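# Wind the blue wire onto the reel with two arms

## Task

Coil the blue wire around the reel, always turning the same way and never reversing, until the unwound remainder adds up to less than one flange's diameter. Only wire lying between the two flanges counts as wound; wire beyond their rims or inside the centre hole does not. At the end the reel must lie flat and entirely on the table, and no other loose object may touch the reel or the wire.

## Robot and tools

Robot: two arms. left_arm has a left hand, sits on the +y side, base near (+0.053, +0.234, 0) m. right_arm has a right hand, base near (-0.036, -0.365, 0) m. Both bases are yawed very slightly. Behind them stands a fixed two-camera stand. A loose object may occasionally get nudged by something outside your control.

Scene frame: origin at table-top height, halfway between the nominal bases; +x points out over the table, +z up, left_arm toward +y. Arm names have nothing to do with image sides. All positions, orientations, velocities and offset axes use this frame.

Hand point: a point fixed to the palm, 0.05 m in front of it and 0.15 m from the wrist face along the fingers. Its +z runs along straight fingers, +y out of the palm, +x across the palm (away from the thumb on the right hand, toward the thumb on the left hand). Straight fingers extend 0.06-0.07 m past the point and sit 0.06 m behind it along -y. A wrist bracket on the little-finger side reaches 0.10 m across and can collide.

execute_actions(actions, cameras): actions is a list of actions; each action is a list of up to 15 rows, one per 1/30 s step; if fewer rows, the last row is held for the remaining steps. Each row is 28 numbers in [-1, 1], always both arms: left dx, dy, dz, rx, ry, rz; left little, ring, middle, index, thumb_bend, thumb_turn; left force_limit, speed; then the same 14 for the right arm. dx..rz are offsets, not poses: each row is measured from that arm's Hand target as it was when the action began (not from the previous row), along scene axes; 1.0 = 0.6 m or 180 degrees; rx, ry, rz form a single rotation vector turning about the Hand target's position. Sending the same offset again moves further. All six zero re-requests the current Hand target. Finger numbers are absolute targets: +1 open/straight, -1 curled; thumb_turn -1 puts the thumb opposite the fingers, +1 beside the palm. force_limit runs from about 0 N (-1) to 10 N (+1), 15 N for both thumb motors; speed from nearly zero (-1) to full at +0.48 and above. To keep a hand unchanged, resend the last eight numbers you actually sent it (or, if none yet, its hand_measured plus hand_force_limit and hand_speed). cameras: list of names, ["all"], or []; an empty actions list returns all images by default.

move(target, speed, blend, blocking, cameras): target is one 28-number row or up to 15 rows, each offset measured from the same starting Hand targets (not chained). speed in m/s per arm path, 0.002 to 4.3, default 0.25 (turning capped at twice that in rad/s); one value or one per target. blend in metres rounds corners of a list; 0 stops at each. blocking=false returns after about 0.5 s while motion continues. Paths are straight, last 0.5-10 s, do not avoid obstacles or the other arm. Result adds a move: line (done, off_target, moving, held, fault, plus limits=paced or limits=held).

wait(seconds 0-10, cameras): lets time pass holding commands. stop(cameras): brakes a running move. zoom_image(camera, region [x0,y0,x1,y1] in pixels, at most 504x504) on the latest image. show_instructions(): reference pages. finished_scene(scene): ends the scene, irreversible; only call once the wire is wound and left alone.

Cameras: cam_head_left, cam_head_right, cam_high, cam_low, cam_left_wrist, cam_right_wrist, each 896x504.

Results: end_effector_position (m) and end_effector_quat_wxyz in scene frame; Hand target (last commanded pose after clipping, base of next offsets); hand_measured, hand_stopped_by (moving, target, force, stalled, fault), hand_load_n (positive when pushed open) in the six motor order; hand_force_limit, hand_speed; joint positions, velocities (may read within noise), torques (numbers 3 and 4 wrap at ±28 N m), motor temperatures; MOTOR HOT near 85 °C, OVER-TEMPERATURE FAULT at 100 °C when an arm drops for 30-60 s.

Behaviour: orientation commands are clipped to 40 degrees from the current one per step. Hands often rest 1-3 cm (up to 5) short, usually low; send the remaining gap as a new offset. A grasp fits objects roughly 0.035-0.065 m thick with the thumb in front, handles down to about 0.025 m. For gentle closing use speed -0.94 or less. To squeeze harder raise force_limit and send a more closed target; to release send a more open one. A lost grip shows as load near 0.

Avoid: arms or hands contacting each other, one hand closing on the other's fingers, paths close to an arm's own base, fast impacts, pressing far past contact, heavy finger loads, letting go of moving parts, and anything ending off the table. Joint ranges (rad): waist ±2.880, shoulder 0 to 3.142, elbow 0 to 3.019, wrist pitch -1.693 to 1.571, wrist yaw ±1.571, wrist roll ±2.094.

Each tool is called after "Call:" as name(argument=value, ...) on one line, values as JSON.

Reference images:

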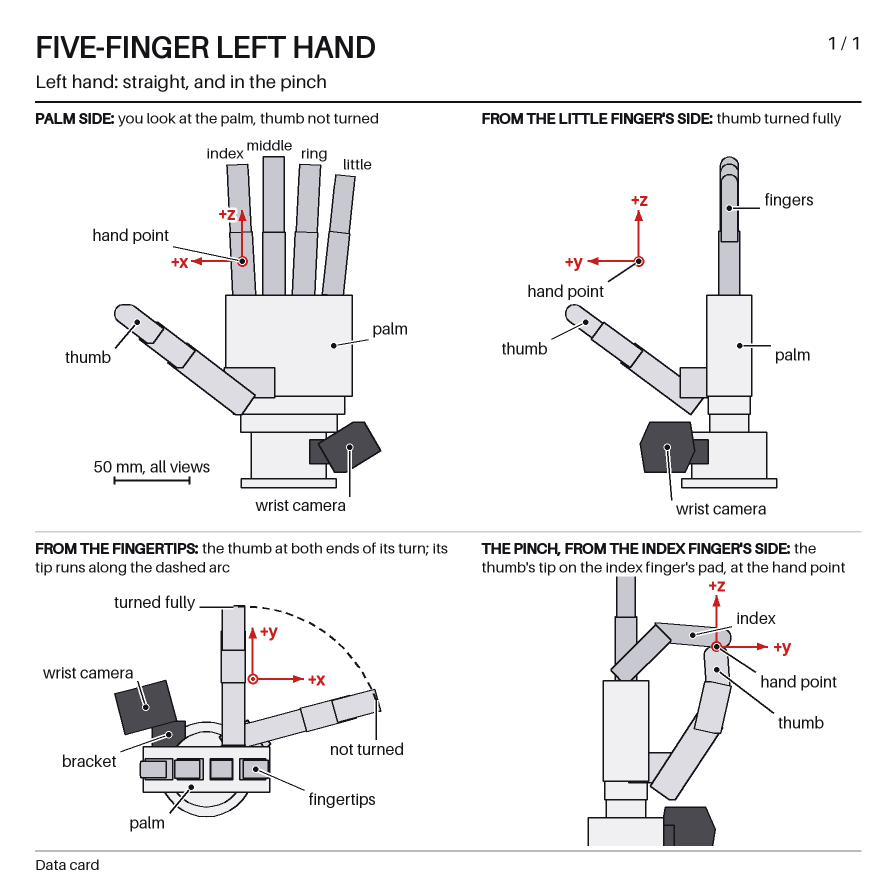

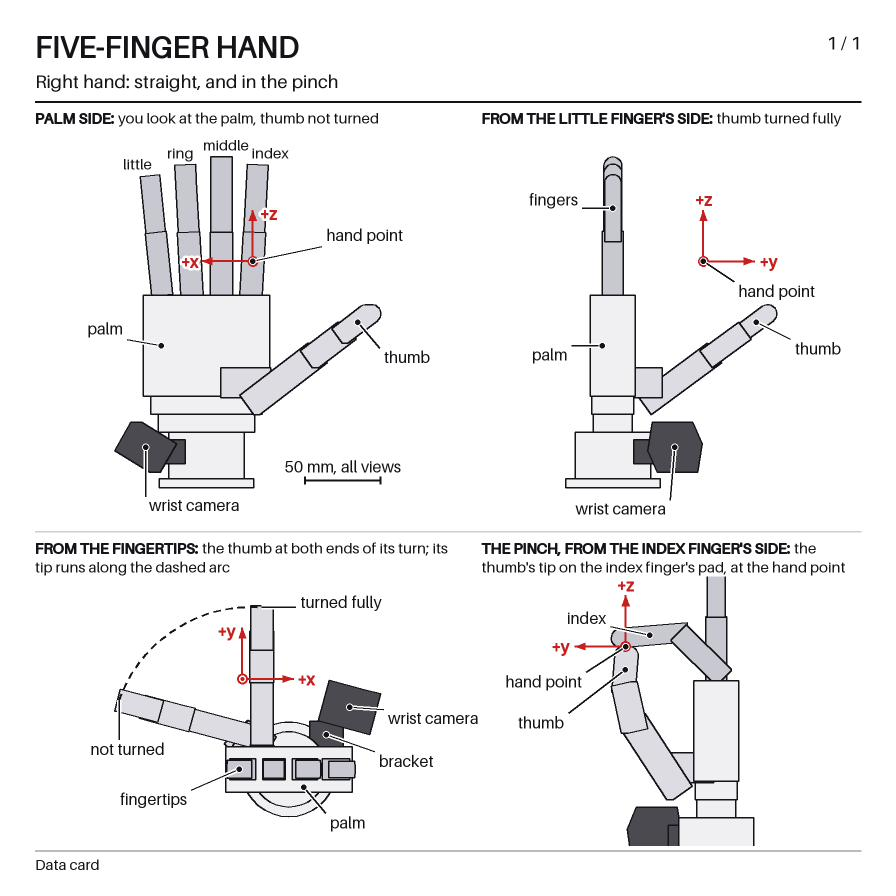

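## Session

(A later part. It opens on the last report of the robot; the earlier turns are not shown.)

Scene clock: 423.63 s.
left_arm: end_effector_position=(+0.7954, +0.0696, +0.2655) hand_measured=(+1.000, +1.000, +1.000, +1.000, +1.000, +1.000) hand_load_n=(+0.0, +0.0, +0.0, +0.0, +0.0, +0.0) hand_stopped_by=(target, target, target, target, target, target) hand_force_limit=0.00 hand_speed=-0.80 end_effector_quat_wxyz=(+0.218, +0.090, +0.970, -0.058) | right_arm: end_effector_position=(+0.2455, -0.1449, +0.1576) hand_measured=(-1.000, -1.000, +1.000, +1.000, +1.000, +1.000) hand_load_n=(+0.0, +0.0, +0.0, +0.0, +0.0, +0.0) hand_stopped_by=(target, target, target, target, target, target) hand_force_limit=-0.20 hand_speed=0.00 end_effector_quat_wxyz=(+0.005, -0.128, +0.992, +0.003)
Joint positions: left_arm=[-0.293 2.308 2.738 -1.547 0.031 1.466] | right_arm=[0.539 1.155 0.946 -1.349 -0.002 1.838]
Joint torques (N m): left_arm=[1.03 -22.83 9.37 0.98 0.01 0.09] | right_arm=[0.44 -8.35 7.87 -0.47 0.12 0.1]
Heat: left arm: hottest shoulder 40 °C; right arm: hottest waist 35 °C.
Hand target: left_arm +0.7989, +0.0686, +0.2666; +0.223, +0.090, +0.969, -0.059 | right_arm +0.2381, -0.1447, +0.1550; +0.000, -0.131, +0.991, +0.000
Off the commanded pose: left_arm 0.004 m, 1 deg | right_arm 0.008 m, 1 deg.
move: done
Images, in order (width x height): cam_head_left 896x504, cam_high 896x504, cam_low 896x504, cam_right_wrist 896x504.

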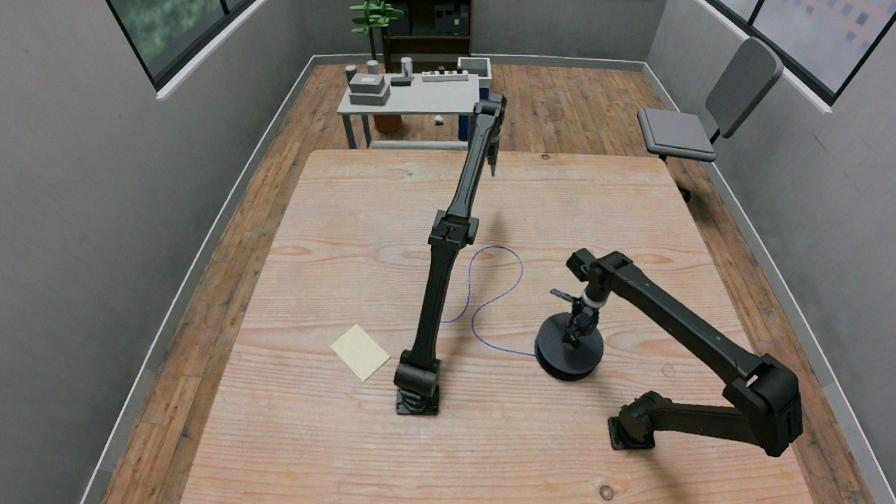

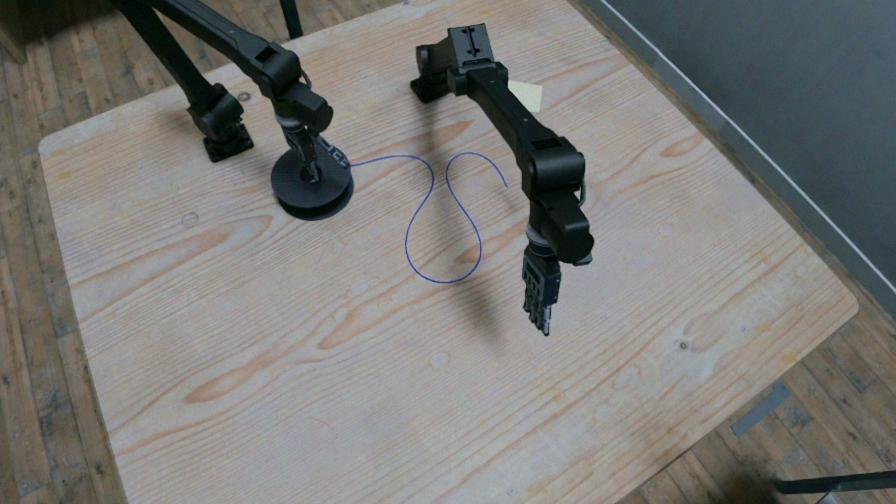

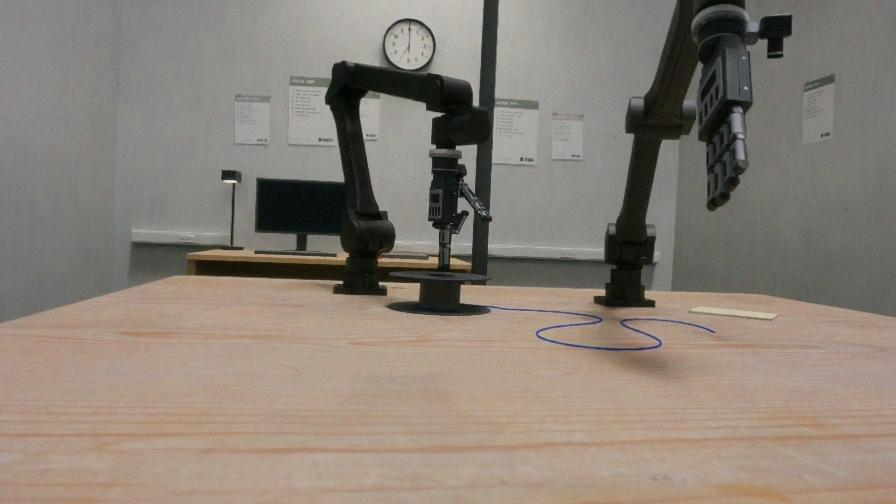

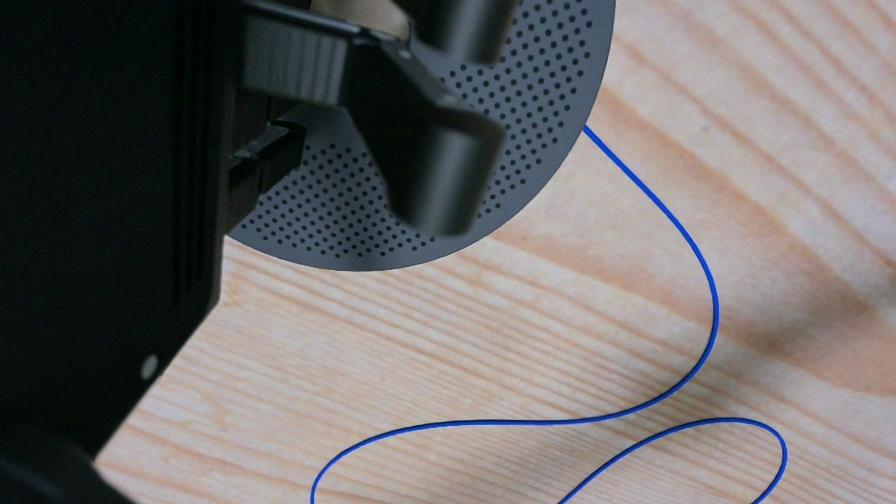

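Call:
move(target=[[0,0,0,0,0,0,1,1,1,1,1,1,0,-0.8,-0.027,-0.005,0,0,0,0,-1,-1,1,1,1,1,-0.2,0],[0,0,0,0,0,0,1,1,1,1,1,1,0,-0.8,-0.027,-0.005,-0.02,0,0,0,-1,-1,1,1,1,1,-0.2,0]], speed=0.1, cameras=["cam_head_left","cam_high","cam_low"])

Call:
zoom_image(camera="cam_head_left", region=[540, 320, 600, 370])

Call:
zoom_image(camera="cam_low", region=[380, 200, 520, 330])

Call:
zoom_image(camera="cam_high", region=[280, 150, 340, 200])

Scene clock: 462.37 s.
left_arm: end_effector_position=(+0.7954, +0.0696, +0.2655) hand_measured=(+1.000, +1.000, +1.000, +1.000, +1.000, +1.000) hand_load_n=(+0.0, +0.0, +0.0, +0.0, +0.0, +0.0) hand_stopped_by=(target, target, target, target, target, target) hand_force_limit=0.00 hand_speed=-0.80 end_effector_quat_wxyz=(+0.218, +0.090, +0.970, -0.058) | right_arm: end_effector_position=(+0.2253, -0.1502, +0.1480) hand_measured=(-1.000, -1.000, +1.000, +1.000, +1.000, +1.000) hand_load_n=(+0.5, +0.0, +0.0, +0.0, +0.0, +0.0) hand_stopped_by=(target, target, target, target, target, target) hand_force_limit=-0.20 hand_speed=0.00 end_effector_quat_wxyz=(+0.000, -0.127, +0.992, +0.001)
Joint positions: left_arm=[-0.293 2.308 2.738 -1.547 0.031 1.466] | right_arm=[0.558 1.111 0.89 -1.348 -0.002 1.859]
Joint torques (N m): left_arm=[0.85 -23.06 9.42 1.02 0.02 0.07] | right_arm=[0.67 -6.59 7.64 0.39 0.1 0.12]
Heat: left arm: hottest shoulder 40 °C; right arm: hottest waist 35 °C.
Hand target: left_arm +0.7989, +0.0686, +0.2666; +0.223, +0.090, +0.969, -0.059 | right_arm +0.2219, -0.1477, +0.1430; +0.000, -0.131, +0.991, +0.000
Off the commanded pose: left_arm 0.004 m, 1 deg | right_arm 0.007 m, 0 deg.
move: done
Images, in order (width x height): cam_head_left 896x504, cam_high 896x504, cam_low 896x504.

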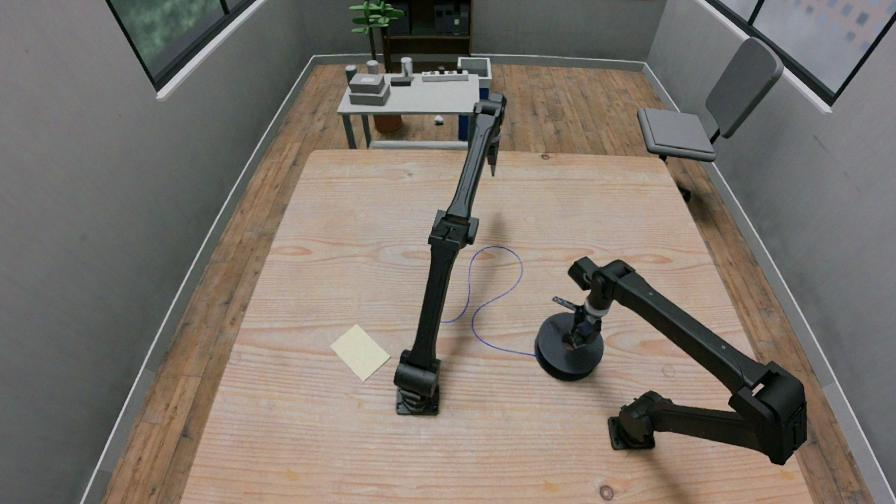

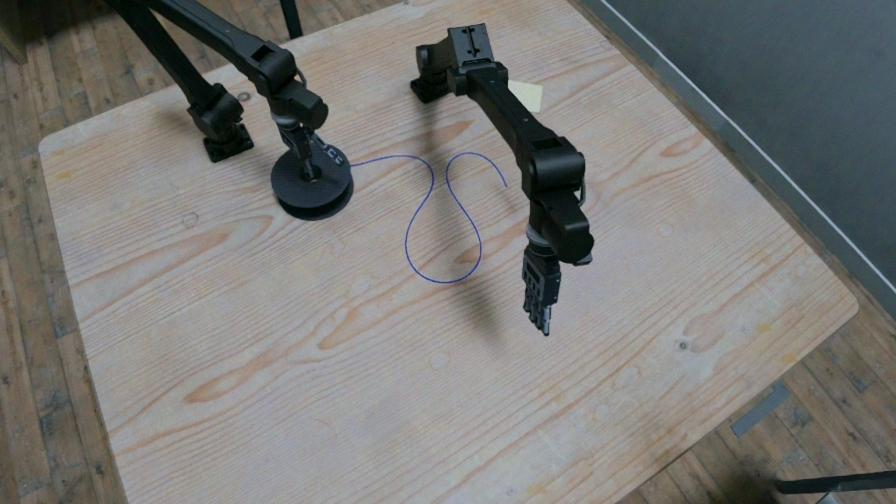

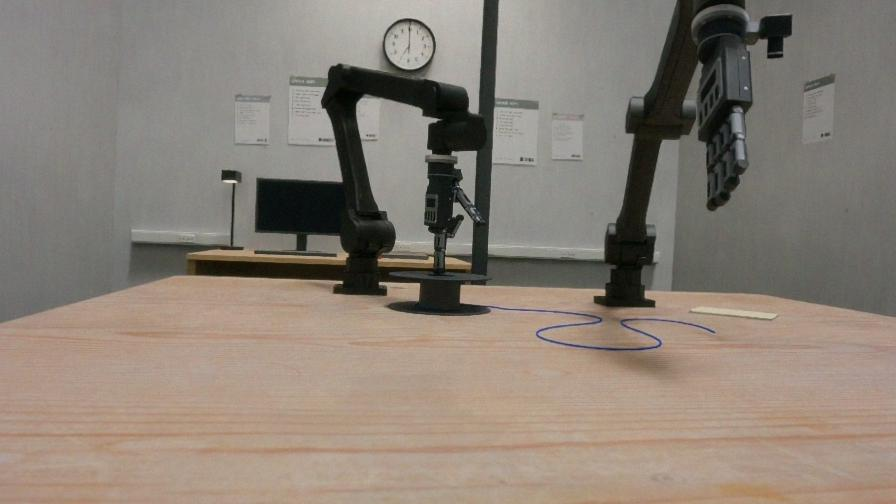

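Scaled by 8.400 from the camera's 896x504 image, which has a finer 1280x720 frame.

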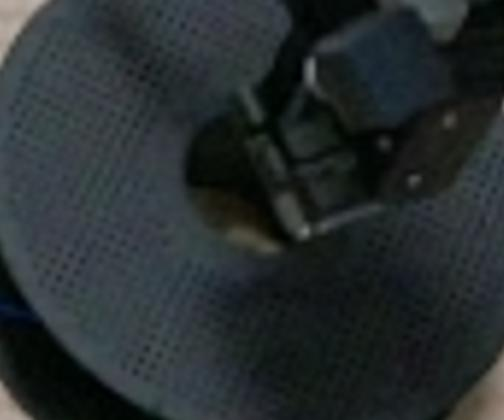

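Scaled by 3.600 from the camera's 896x504 image, which has a finer 1280x720 frame.

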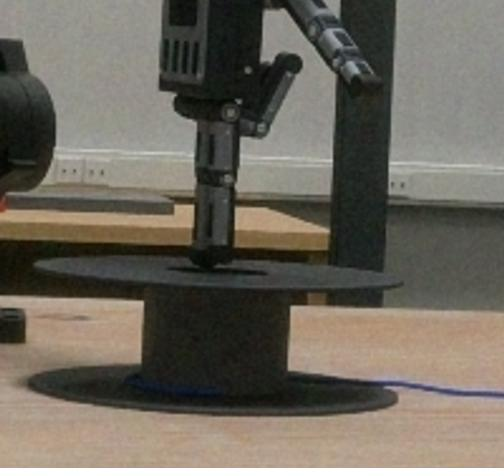

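Scaled by 8.400 from the camera's 896x504 image, which has a finer 1280x720 frame.

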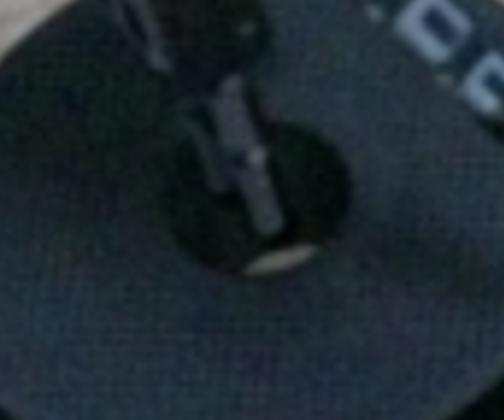

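Call:
move(target=[[0,0,0,0,0,0,1,1,1,1,1,1,0,-0.8,-0.005,0.008,-0.095,0,0,0,-1,-1,1,1,1,1,-0.2,0],[0,0,0,0,0,0,1,1,1,1,1,1,0,-0.8,-0.005,0.008,-0.095,0,0,0,-1,-1,0.1,1,1,1,-0.15,-0.6]], speed=0.1, cameras=["cam_head_left"])

Call:
zoom_image(camera="cam_head_left", region=[520, 300, 610, 390])

Scene clock: 511.70 s.
left_arm: end_effector_position=(+0.7954, +0.0696, +0.2655) hand_measured=(+1.000, +1.000, +1.000, +1.000, +1.000, +1.000) hand_load_n=(+0.0, +0.0, -0.5, +0.0, +0.0, +0.0) hand_stopped_by=(target, target, target, target, target, target) hand_force_limit=0.00 hand_speed=-0.80 end_effector_quat_wxyz=(+0.218, +0.090, +0.970, -0.058) | right_arm: end_effector_position=(+0.2246, -0.1459, +0.0930) hand_measured=(-1.000, -1.000, +0.638, +1.000, +1.000, +1.000) hand_load_n=(+0.0, +0.0, +9.0, -5.5, +0.0, +0.0) hand_stopped_by=(target, target, force, target, target, target) hand_force_limit=-0.15 hand_speed=-0.60 end_effector_quat_wxyz=(+0.007, -0.127, +0.992, -0.001)
Joint positions: left_arm=[-0.293 2.308 2.738 -1.547 0.031 1.466] | right_arm=[0.578 1.158 0.772 -1.173 0.007 1.881]
Joint torques (N m): left_arm=[0.97 -22.83 9.4 1.03 0.01 0.07] | right_arm=[0.09 -6.12 7.42 0.29 -0.32 0.11]
Heat: left arm: hottest shoulder 40 °C; right arm: hottest waist 35 °C.
Hand target: left_arm +0.7989, +0.0686, +0.2666; +0.223, +0.090, +0.969, -0.059 | right_arm +0.2190, -0.1429, +0.0860; +0.000, -0.130, +0.991, +0.000
Off the commanded pose: left_arm 0.004 m, 1 deg | right_arm 0.010 m, 1 deg.
move: done
Images, in order (width x height): cam_head_left 896x504.

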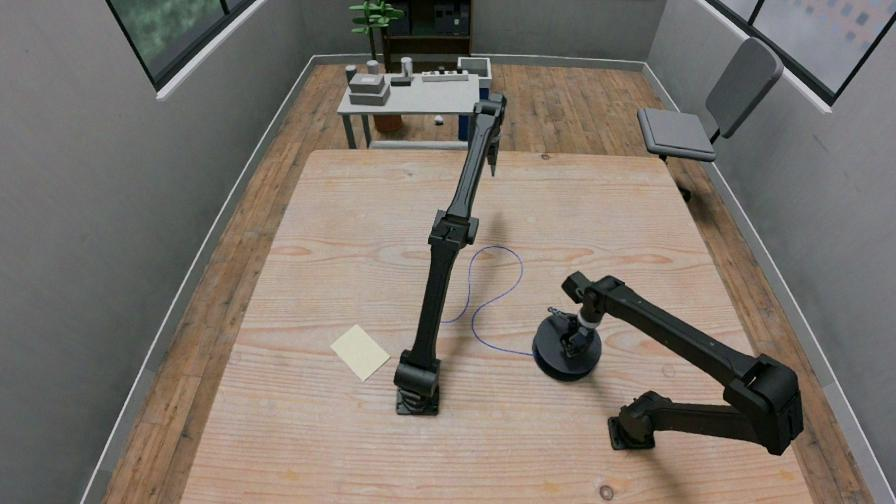

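Scaled by 5.600 from the camera's 896x504 image, which has a finer 1280x720 frame.

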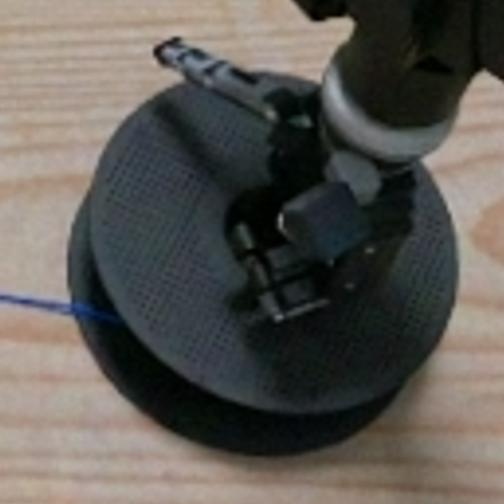

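Call:
move(target=[[0,0,0,0,0,0,1,1,1,1,1,1,0,-0.8,-0.0242,-0.0052,0,0,0,0.1028,-1,-1,0.1,1,1,1,-0.15,-0.6],[0,0,0,0,0,0,1,1,1,1,1,1,0,-0.8,-0.0455,-0.0175,0,0,0,0.2056,-1,-1,0.1,1,1,1,-0.15,-0.6],[0,0,0,0,0,0,1,1,1,1,1,1,0,-0.8,-0.0618,-0.0362,0,0,0,0.3083,-1,-1,0.1,1,1,1,-0.15,-0.6],[0,0,0,0,0,0,1,1,1,1,1,1,0,-0.8,-0.0713,-0.0588,0,0,0,0.4111,-1,-1,0.1,1,1,1,-0.15,-0.6],[0,0,0,0,0,0,1,1,1,1,1,1,0,-0.8,-0.0732,-0.0835,0,0,0,0.5139,-1,-1,0.1,1,1,1,-0.15,-0.6],[0,0,0,0,0,0,1,1,1,1,1,1,0,-0.8,-0.0672,-0.1075,0,0,0,0.6167,-1,-1,0.1,1,1,1,-0.15,-0.6],[0,0,0,0,0,0,1,1,1,1,1,1,0,-0.8,-0.0538,-0.1282,0,0,0,0.7194,-1,-1,0.1,1,1,1,-0.15,-0.6],[0,0,0,0,0,0,1,1,1,1,1,1,0,-0.8,-0.0345,-0.1437,0,0,0,0.8222,-1,-1,0.1,1,1,1,-0.15,-0.6],[0,0,0,0,0,0,1,1,1,1,1,1,0,-0.8,-0.0113,-0.1523,0,0,0,0.925,-1,-1,0.1,1,1,1,-0.15,-0.6],[0,0,0,0,0,0,1,1,1,1,1,1,0,-0.8,0.0133,-0.1530,0,0,0,-0.9722,-1,-1,0.1,1,1,1,-0.15,-0.6],[0,0,0,0,0,0,1,1,1,1,1,1,0,-0.8,0.0370,-0.1458,0,0,0,-0.8694,-1,-1,0.1,1,1,1,-0.15,-0.6],[0,0,0,0,0,0,1,1,1,1,1,1,0,-0.8,0.0572,-0.1317,0,0,0,-0.7667,-1,-1,0.1,1,1,1,-0.15,-0.6]], speed=0.35, blend=0.005, cameras=["cam_head_left","cam_high","cam_low"])

Call:
zoom_image(camera="cam_head_left", region=[520, 300, 610, 390])

Call:
zoom_image(camera="cam_low", region=[380, 200, 520, 330])

Scene clock: 540.77 s.
left_arm: end_effector_position=(+0.7954, +0.0696, +0.2655) hand_measured=(+1.000, +1.000, +1.000, +1.000, +1.000, +1.000) hand_load_n=(+0.0, +0.0, +0.0, +0.0, +0.0, +0.0) hand_stopped_by=(target, target, target, target, target, target) hand_force_limit=0.00 hand_speed=-0.80 end_effector_quat_wxyz=(+0.218, +0.090, +0.970, -0.058) | right_arm: end_effector_position=(+0.2568, -0.2236, +0.0894) hand_measured=(-1.000, -1.000, +0.638, +1.000, +1.000, +1.000) hand_load_n=(+0.0, +0.0, +3.0, -5.5, +0.0, +0.0) hand_stopped_by=(target, target, force, target, target, target) hand_force_limit=-0.15 hand_speed=-0.60 end_effector_quat_wxyz=(+0.002, +0.884, +0.467, +0.005)
Joint positions: left_arm=[-0.293 2.308 2.738 -1.547 0.031 1.466] | right_arm=[0.676 1.277 0.858 -1.143 0.005 -1.88]
Joint torques (N m): left_arm=[0.97 -22.89 9.32 1.03 0.01 0.05] | right_arm=[0.09 -9 7.41 -0.06 -0.18 -0.1]
Heat: left arm: hottest shoulder 40 °C; right arm: hottest waist 35 °C.
Hand target: left_arm +0.7989, +0.0686, +0.2666; +0.223, +0.090, +0.969, -0.059 | right_arm +0.2533, -0.2219, +0.0860; +0.000, +0.879, +0.477, +0.000
Off the commanded pose: left_arm 0.004 m, 1 deg | right_arm 0.005 m, 1 deg.
move: done
Images, in order (width x height): cam_head_left 896x504, cam_high 896x504, cam_low 896x504.

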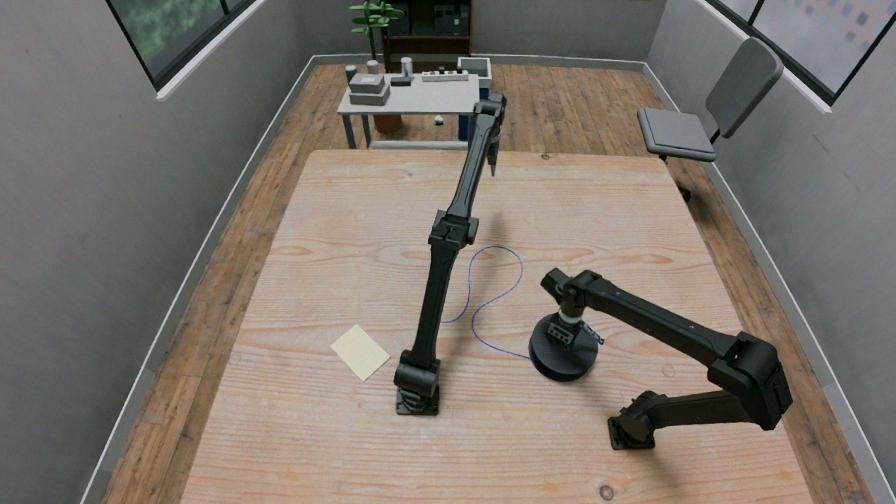

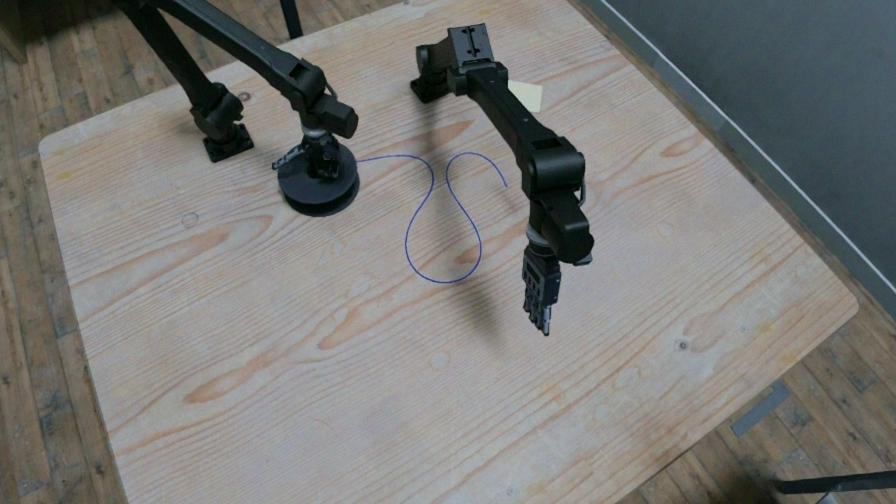

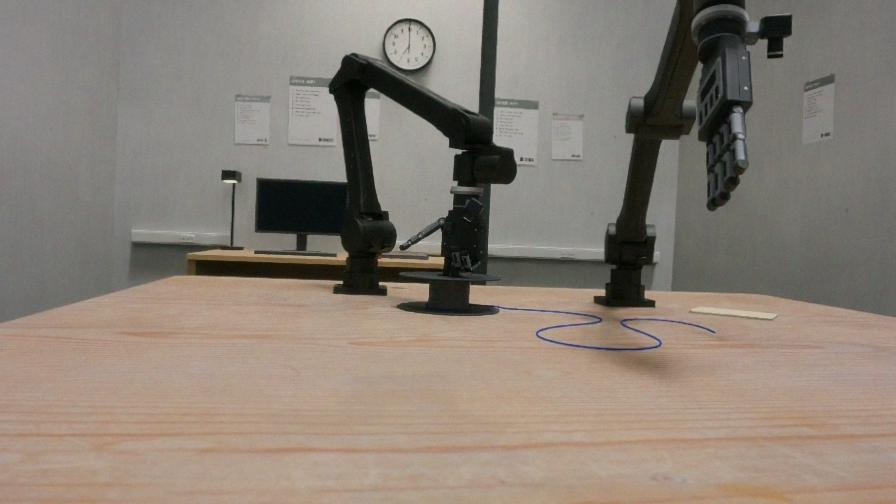

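Scaled by 5.600 from the camera's 896x504 image, which has a finer 1280x720 frame.

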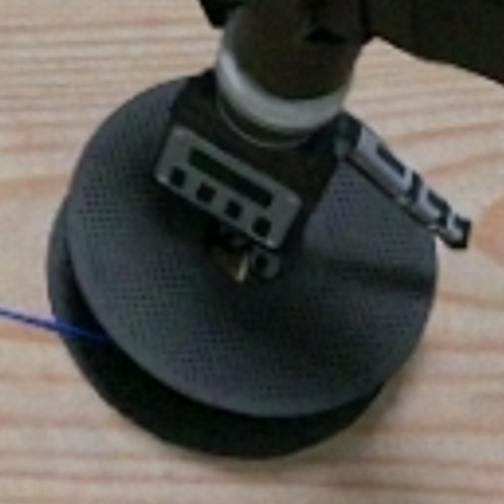

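Scaled by 3.600 from the camera's 896x504 image, which has a finer 1280x720 frame.

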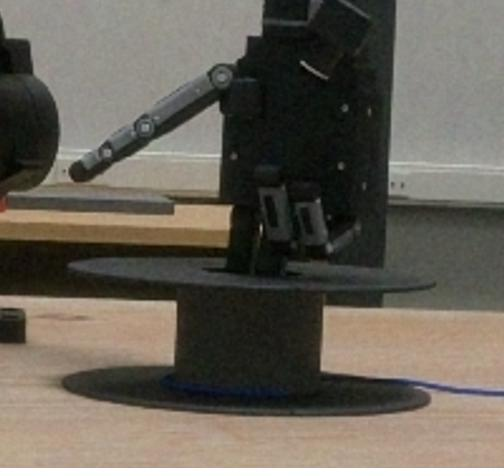

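Call:
zoom_image(camera="cam_head_left", region=[525, 315, 605, 375])

Call:
zoom_image(camera="cam_high", region=[270, 140, 370, 220])

Call:
zoom_image(camera="cam_low", region=[390, 265, 530, 325])

Scaled by 6.300 from the camera's 896x504 image, which has a finer 1280x720 frame.

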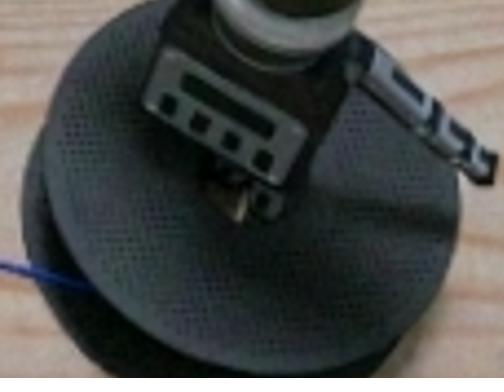

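Scaled by 5.040 from the camera's 896x504 image, which has a finer 1280x720 frame.

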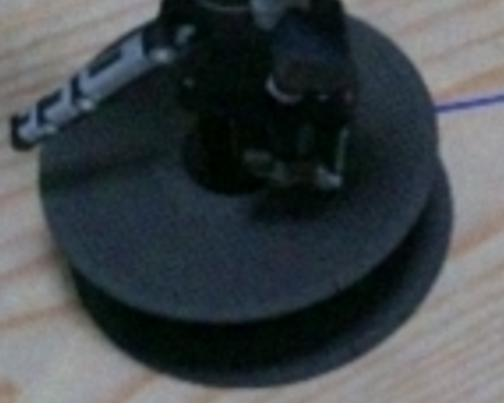

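Scaled by 3.600 from the camera's 896x504 image, which has a finer 1280x720 frame.

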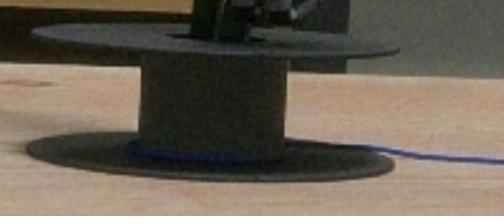

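Call:
zoom_image(camera="cam_head_left", region=[570, 335, 610, 375])

Call:
zoom_image(camera="cam_head_left", region=[525, 335, 575, 385])

Call:
zoom_image(camera="cam_high", region=[270, 170, 340, 220])

Scaled by 12.600 from the camera's 896x504 image, which has a finer 1280x720 frame.

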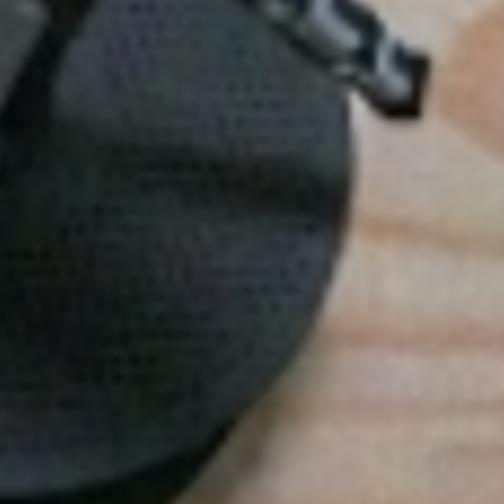

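Scaled by 10.080 from the camera's 896x504 image, which has a finer 1280x720 frame.

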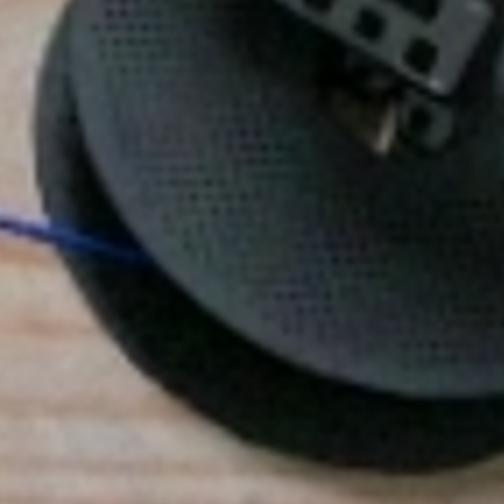

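Scaled by 7.200 from the camera's 896x504 image, which has a finer 1280x720 frame.

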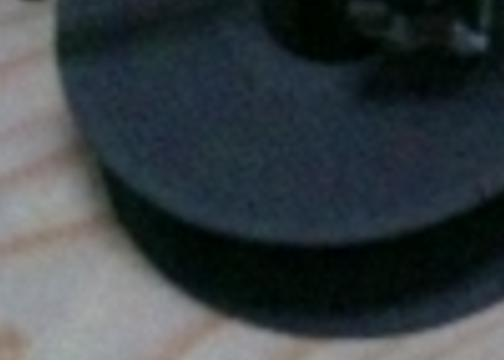

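Call:
zoom_image(camera="cam_high", region=[240, 100, 540, 300])

Scaled by 1.680 from the camera's 896x504 image, which has a finer 1280x720 frame.

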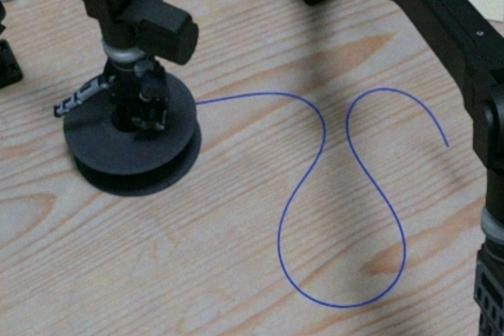

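Call:
zoom_image(camera="cam_low", region=[415, 290, 505, 320])

Scaled by 5.600 from the camera's 896x504 image, which has a finer 1280x720 frame.

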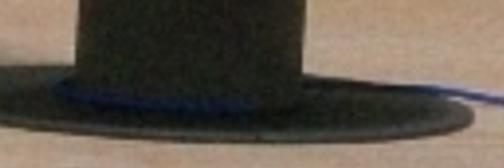

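Call:
move(target=[[-0.832,-0.06,-0.12,-0.349,0.177,-0.0692,1,1,1,1,1,1,0,-0.8,0,0,0,0,0,0,-1,-1,0.1,1,1,1,-0.15,-0.6],[-0.832,-0.081,-0.261,-0.349,0.177,-0.0692,1,1,1,1,1,1,0,-0.8,0,0,0,0,0,0,-1,-1,0.1,1,1,1,-0.15,-0.6]], speed=[0.3,0.15], blend=[0.03,0], cameras=["cam_left_wrist","cam_high"])

Scene clock: 784.93 s.
left_arm: end_effector_position=(+0.3047, +0.0232, +0.1147) hand_measured=(+1.000, +1.000, +1.000, +1.000, +1.000, +1.000) hand_load_n=(+0.0, +0.0, +0.0, +0.0, +0.0, +0.0) hand_stopped_by=(target, target, target, target, target, target) hand_force_limit=0.00 hand_speed=-0.80 end_effector_quat_wxyz=(-0.022, +0.045, +0.804, -0.592) | right_arm: end_effector_position=(+0.2568, -0.2236, +0.0894) hand_measured=(-1.000, -1.000, +0.638, +1.000, +1.000, +1.000) hand_load_n=(+0.0, +0.0, +3.0, -6.0, +0.0, +0.0) hand_stopped_by=(target, target, force, target, target, target) hand_force_limit=-0.15 hand_speed=-0.60 end_effector_quat_wxyz=(+0.002, +0.884, +0.467, +0.005)
Joint positions: left_arm=[-0.163 1.248 0.672 -0.799 1.263 1.384] | right_arm=[0.676 1.277 0.858 -1.143 0.005 -1.88]
Joint torques (N m): left_arm=[-0.26 -5.6 6.28 0.81 0.79 -0.14] | right_arm=[0.09 -9 7.38 0.02 -0.16 -0.1]
Heat: left arm: hottest elbow 41 °C; right arm: hottest waist 34 °C.
Hand target: left_arm +0.2997, +0.0201, +0.1101; -0.031, +0.042, +0.805, -0.592 | right_arm +0.2532, -0.2219, +0.0860; +0.000, +0.879, +0.477, +0.000
Off the commanded pose: left_arm 0.008 m, 1 deg | right_arm 0.005 m, 1 deg.
move: done
Images, in order (width x height): cam_high 896x504, cam_left_wrist 896x504.

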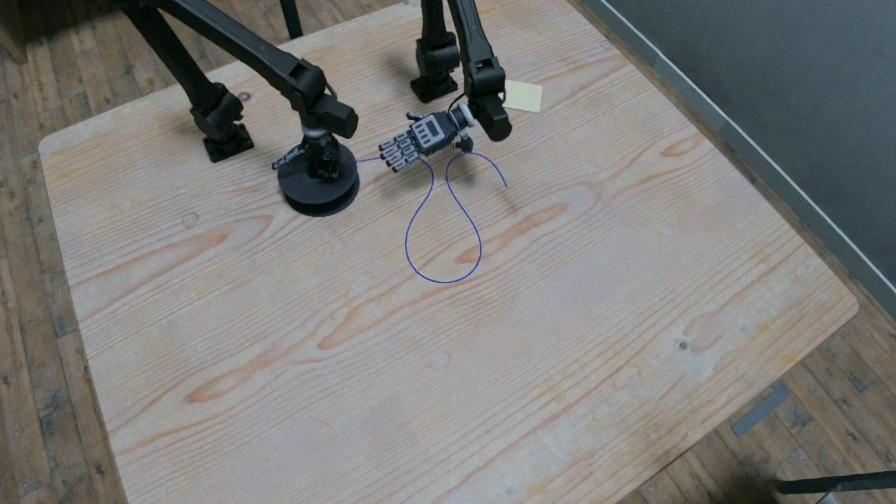

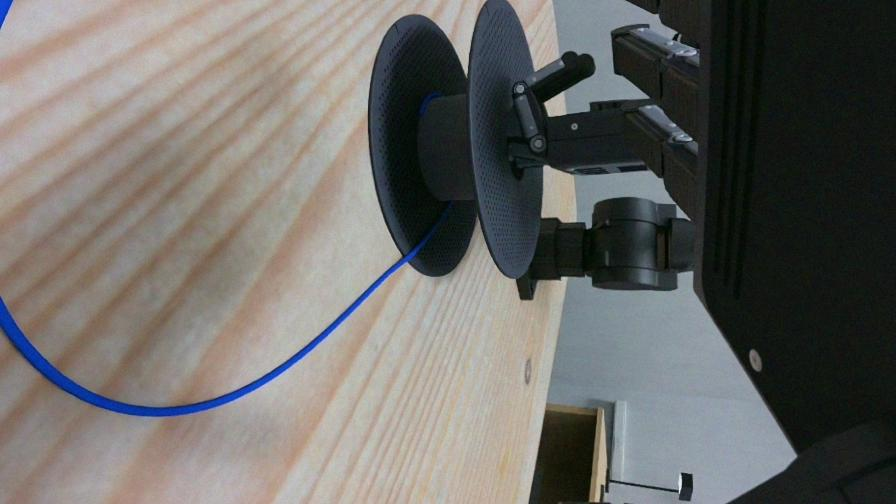

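Call:
zoom_image(camera="cam_left_wrist", region=[350, 0, 610, 290])

Scaled by 1.738 from the camera's 896x504 image, which has a finer 1280x720 frame.

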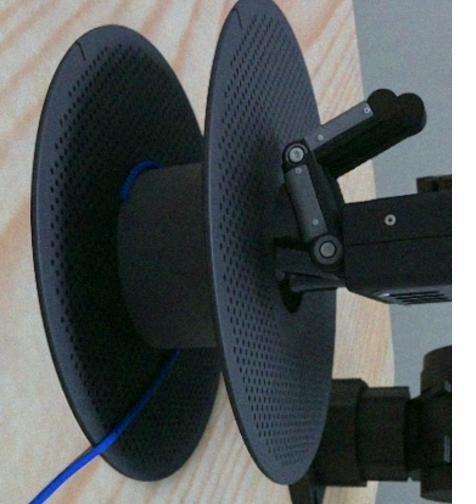

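Call:
zoom_image(camera="cam_left_wrist", region=[400, 70, 500, 240])

Scaled by 2.965 from the camera's 896x504 image, which has a finer 1280x720 frame.

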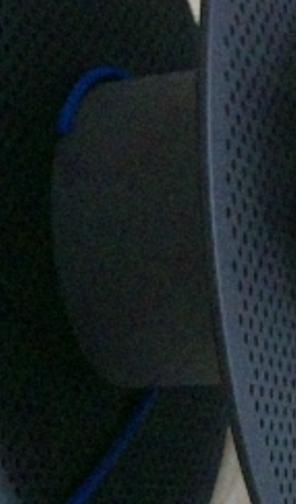

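Call:
move(target=[[0,0,0,0,0,0,1,1,1,1,1,1,0,-0.8,0,0,0,0,0,0,-1,-1,1,1,1,1,-0.2,0],[0,0,0,0,0,0,1,1,1,1,1,1,0,-0.8,0,0,0.115,0,0,0,-1,-1,1,1,1,1,-0.2,0],[0,0,0,0,0,0,1,1,1,1,1,1,0,-0.8,-0.138,0.008,0.115,0,0,-0.6167,-1,-1,1,1,1,1,-0.2,0],[0,0,0,0,0,0,1,1,1,1,1,1,0,-0.8,-0.0672,0.1565,0.115,0,0,0.7667,-1,-1,1,1,1,1,-0.2,0],[0,0,0,0,0,0,1,1,1,1,1,1,0,-0.8,-0.0672,0.1565,0.095,0,0,0.7667,-1,-1,1,1,1,1,-0.2,0]], speed=[0.1,0.15,0.6,0.6,0.1], blend=[0,0.01,0.05,0,0], cameras=["cam_head_left","cam_high","cam_low","cam_left_wrist"])

Call:
zoom_image(camera="cam_head_left", region=[520, 300, 610, 390])

Call:
zoom_image(camera="cam_low", region=[380, 200, 520, 330])

Call:
zoom_image(camera="cam_high", region=[280, 140, 350, 200])

Call:
zoom_image(camera="cam_left_wrist", region=[350, 0, 610, 290])

Scene clock: 925.03 s.
left_arm: end_effector_position=(+0.3049, +0.0231, +0.1147) hand_measured=(+1.000, +1.000, +1.000, +1.000, +1.000, +1.000) hand_load_n=(+0.0, +0.0, +0.0, +0.0, +0.0, +0.0) hand_stopped_by=(target, target, target, target, target, target) hand_force_limit=0.00 hand_speed=-0.80 end_effector_quat_wxyz=(-0.022, +0.044, +0.804, -0.592) | right_arm: end_effector_position=(+0.2163, -0.1300, +0.1486) hand_measured=(-1.000, -1.000, +1.000, +1.000, +1.000, +1.000) hand_load_n=(+0.0, +0.0, +0.0, +0.0, +0.0, +0.0) hand_stopped_by=(target, target, target, target, target, target) hand_force_limit=-0.20 hand_speed=0.00 end_effector_quat_wxyz=(+0.001, -0.128, +0.992, +0.002)
Joint positions: left_arm=[-0.163 1.248 0.672 -0.796 1.263 1.381] | right_arm=[0.633 1.12 0.897 -1.345 -0.003 1.933]
Joint torques (N m): left_arm=[-0.21 -5.6 6.19 0.81 0.77 -0.13] | right_arm=[0.44 -6.77 7.62 0.46 0.12 0.15]
Motor temperatures (°C): left_arm=[31 34 39 28 29 28] | right_arm=[33 34 34 29 28 27]
Heat: left arm: hottest elbow 39 °C; right arm: hottest shoulder 34 °C.
Hand target: left_arm +0.2997, +0.0201, +0.1101; -0.031, +0.042, +0.805, -0.592 | right_arm +0.2130, -0.1279, +0.1431; +0.000, -0.131, +0.991, +0.000
Off the commanded pose: left_arm 0.008 m, 1 deg | right_arm 0.007 m, 0 deg.
move: done
Images, in order (width x height): cam_head_left 896x504, cam_high 896x504, cam_low 896x504, cam_left_wrist 896x504.

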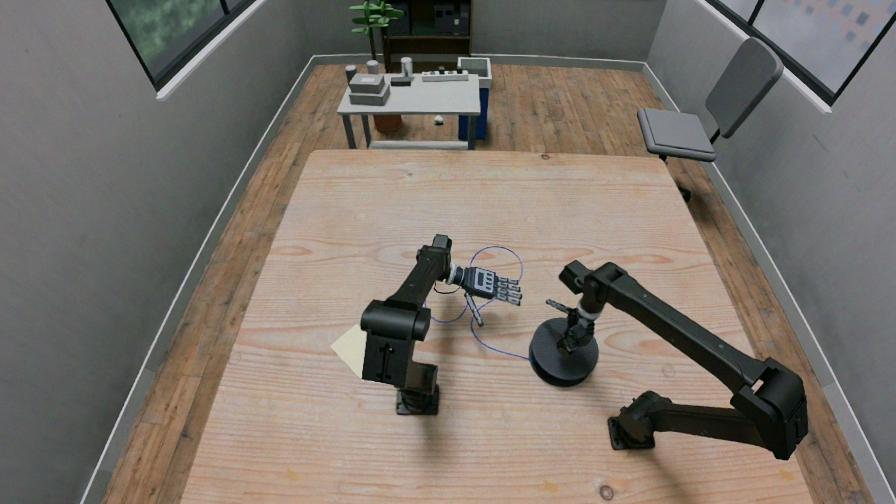

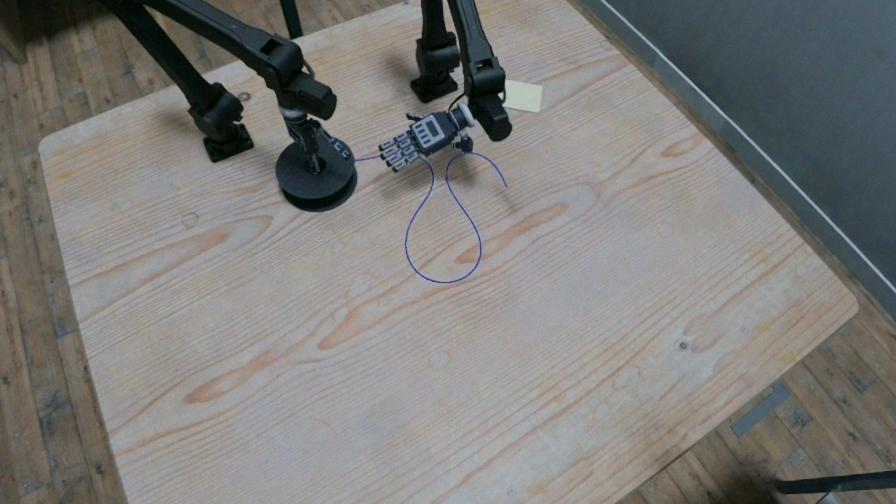

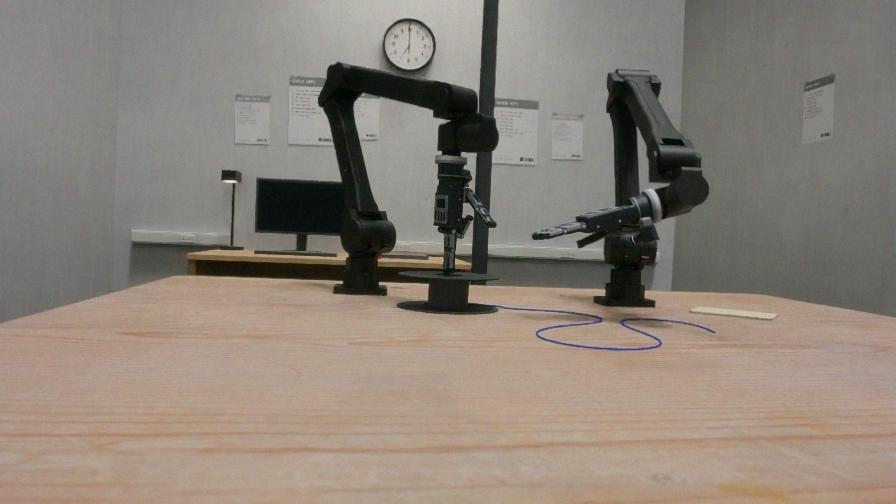

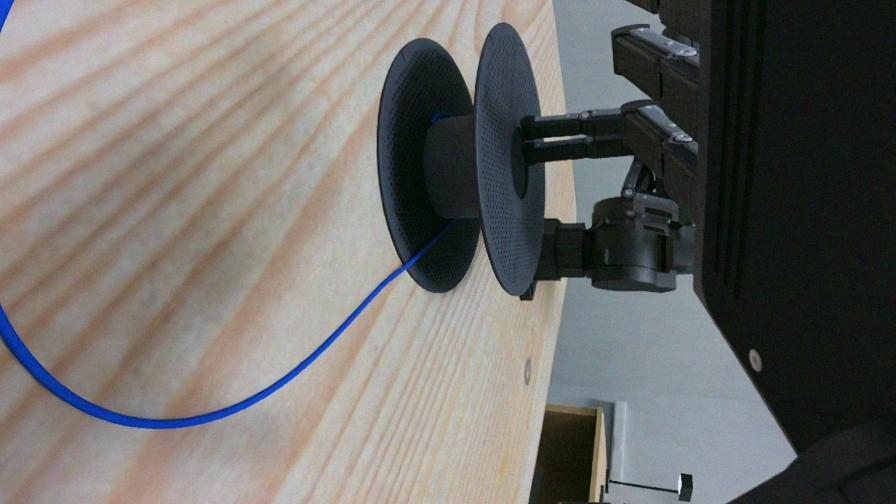

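Scaled by 5.600 from the camera's 896x504 image, which has a finer 1280x720 frame.

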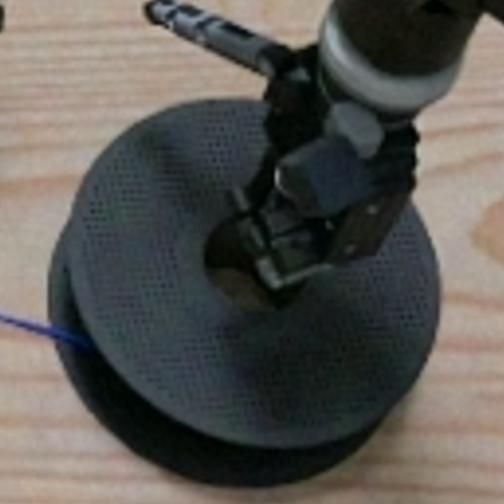

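Scaled by 3.600 from the camera's 896x504 image, which has a finer 1280x720 frame.

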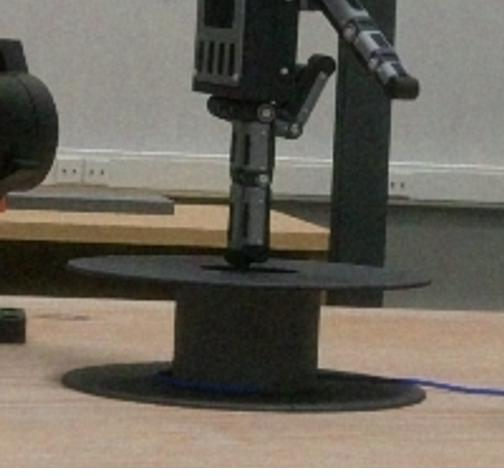

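Scaled by 7.200 from the camera's 896x504 image, which has a finer 1280x720 frame.

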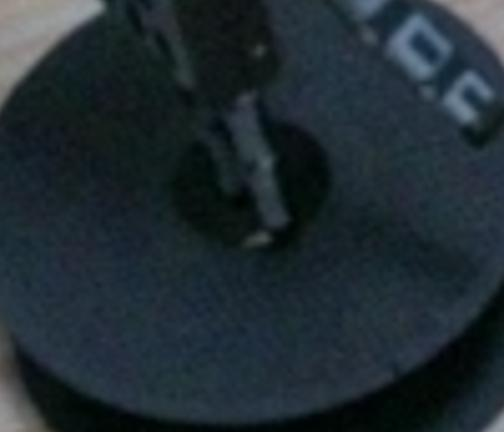

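Scaled by 1.738 from the camera's 896x504 image, which has a finer 1280x720 frame.

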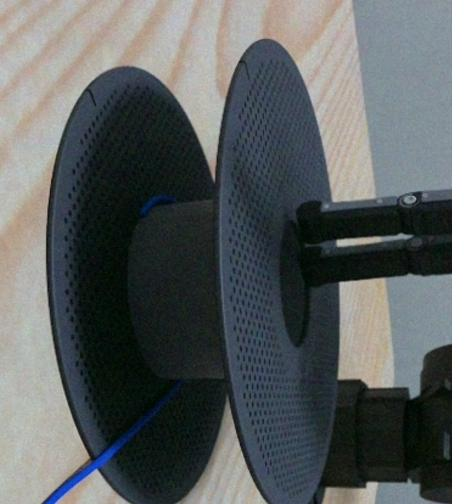

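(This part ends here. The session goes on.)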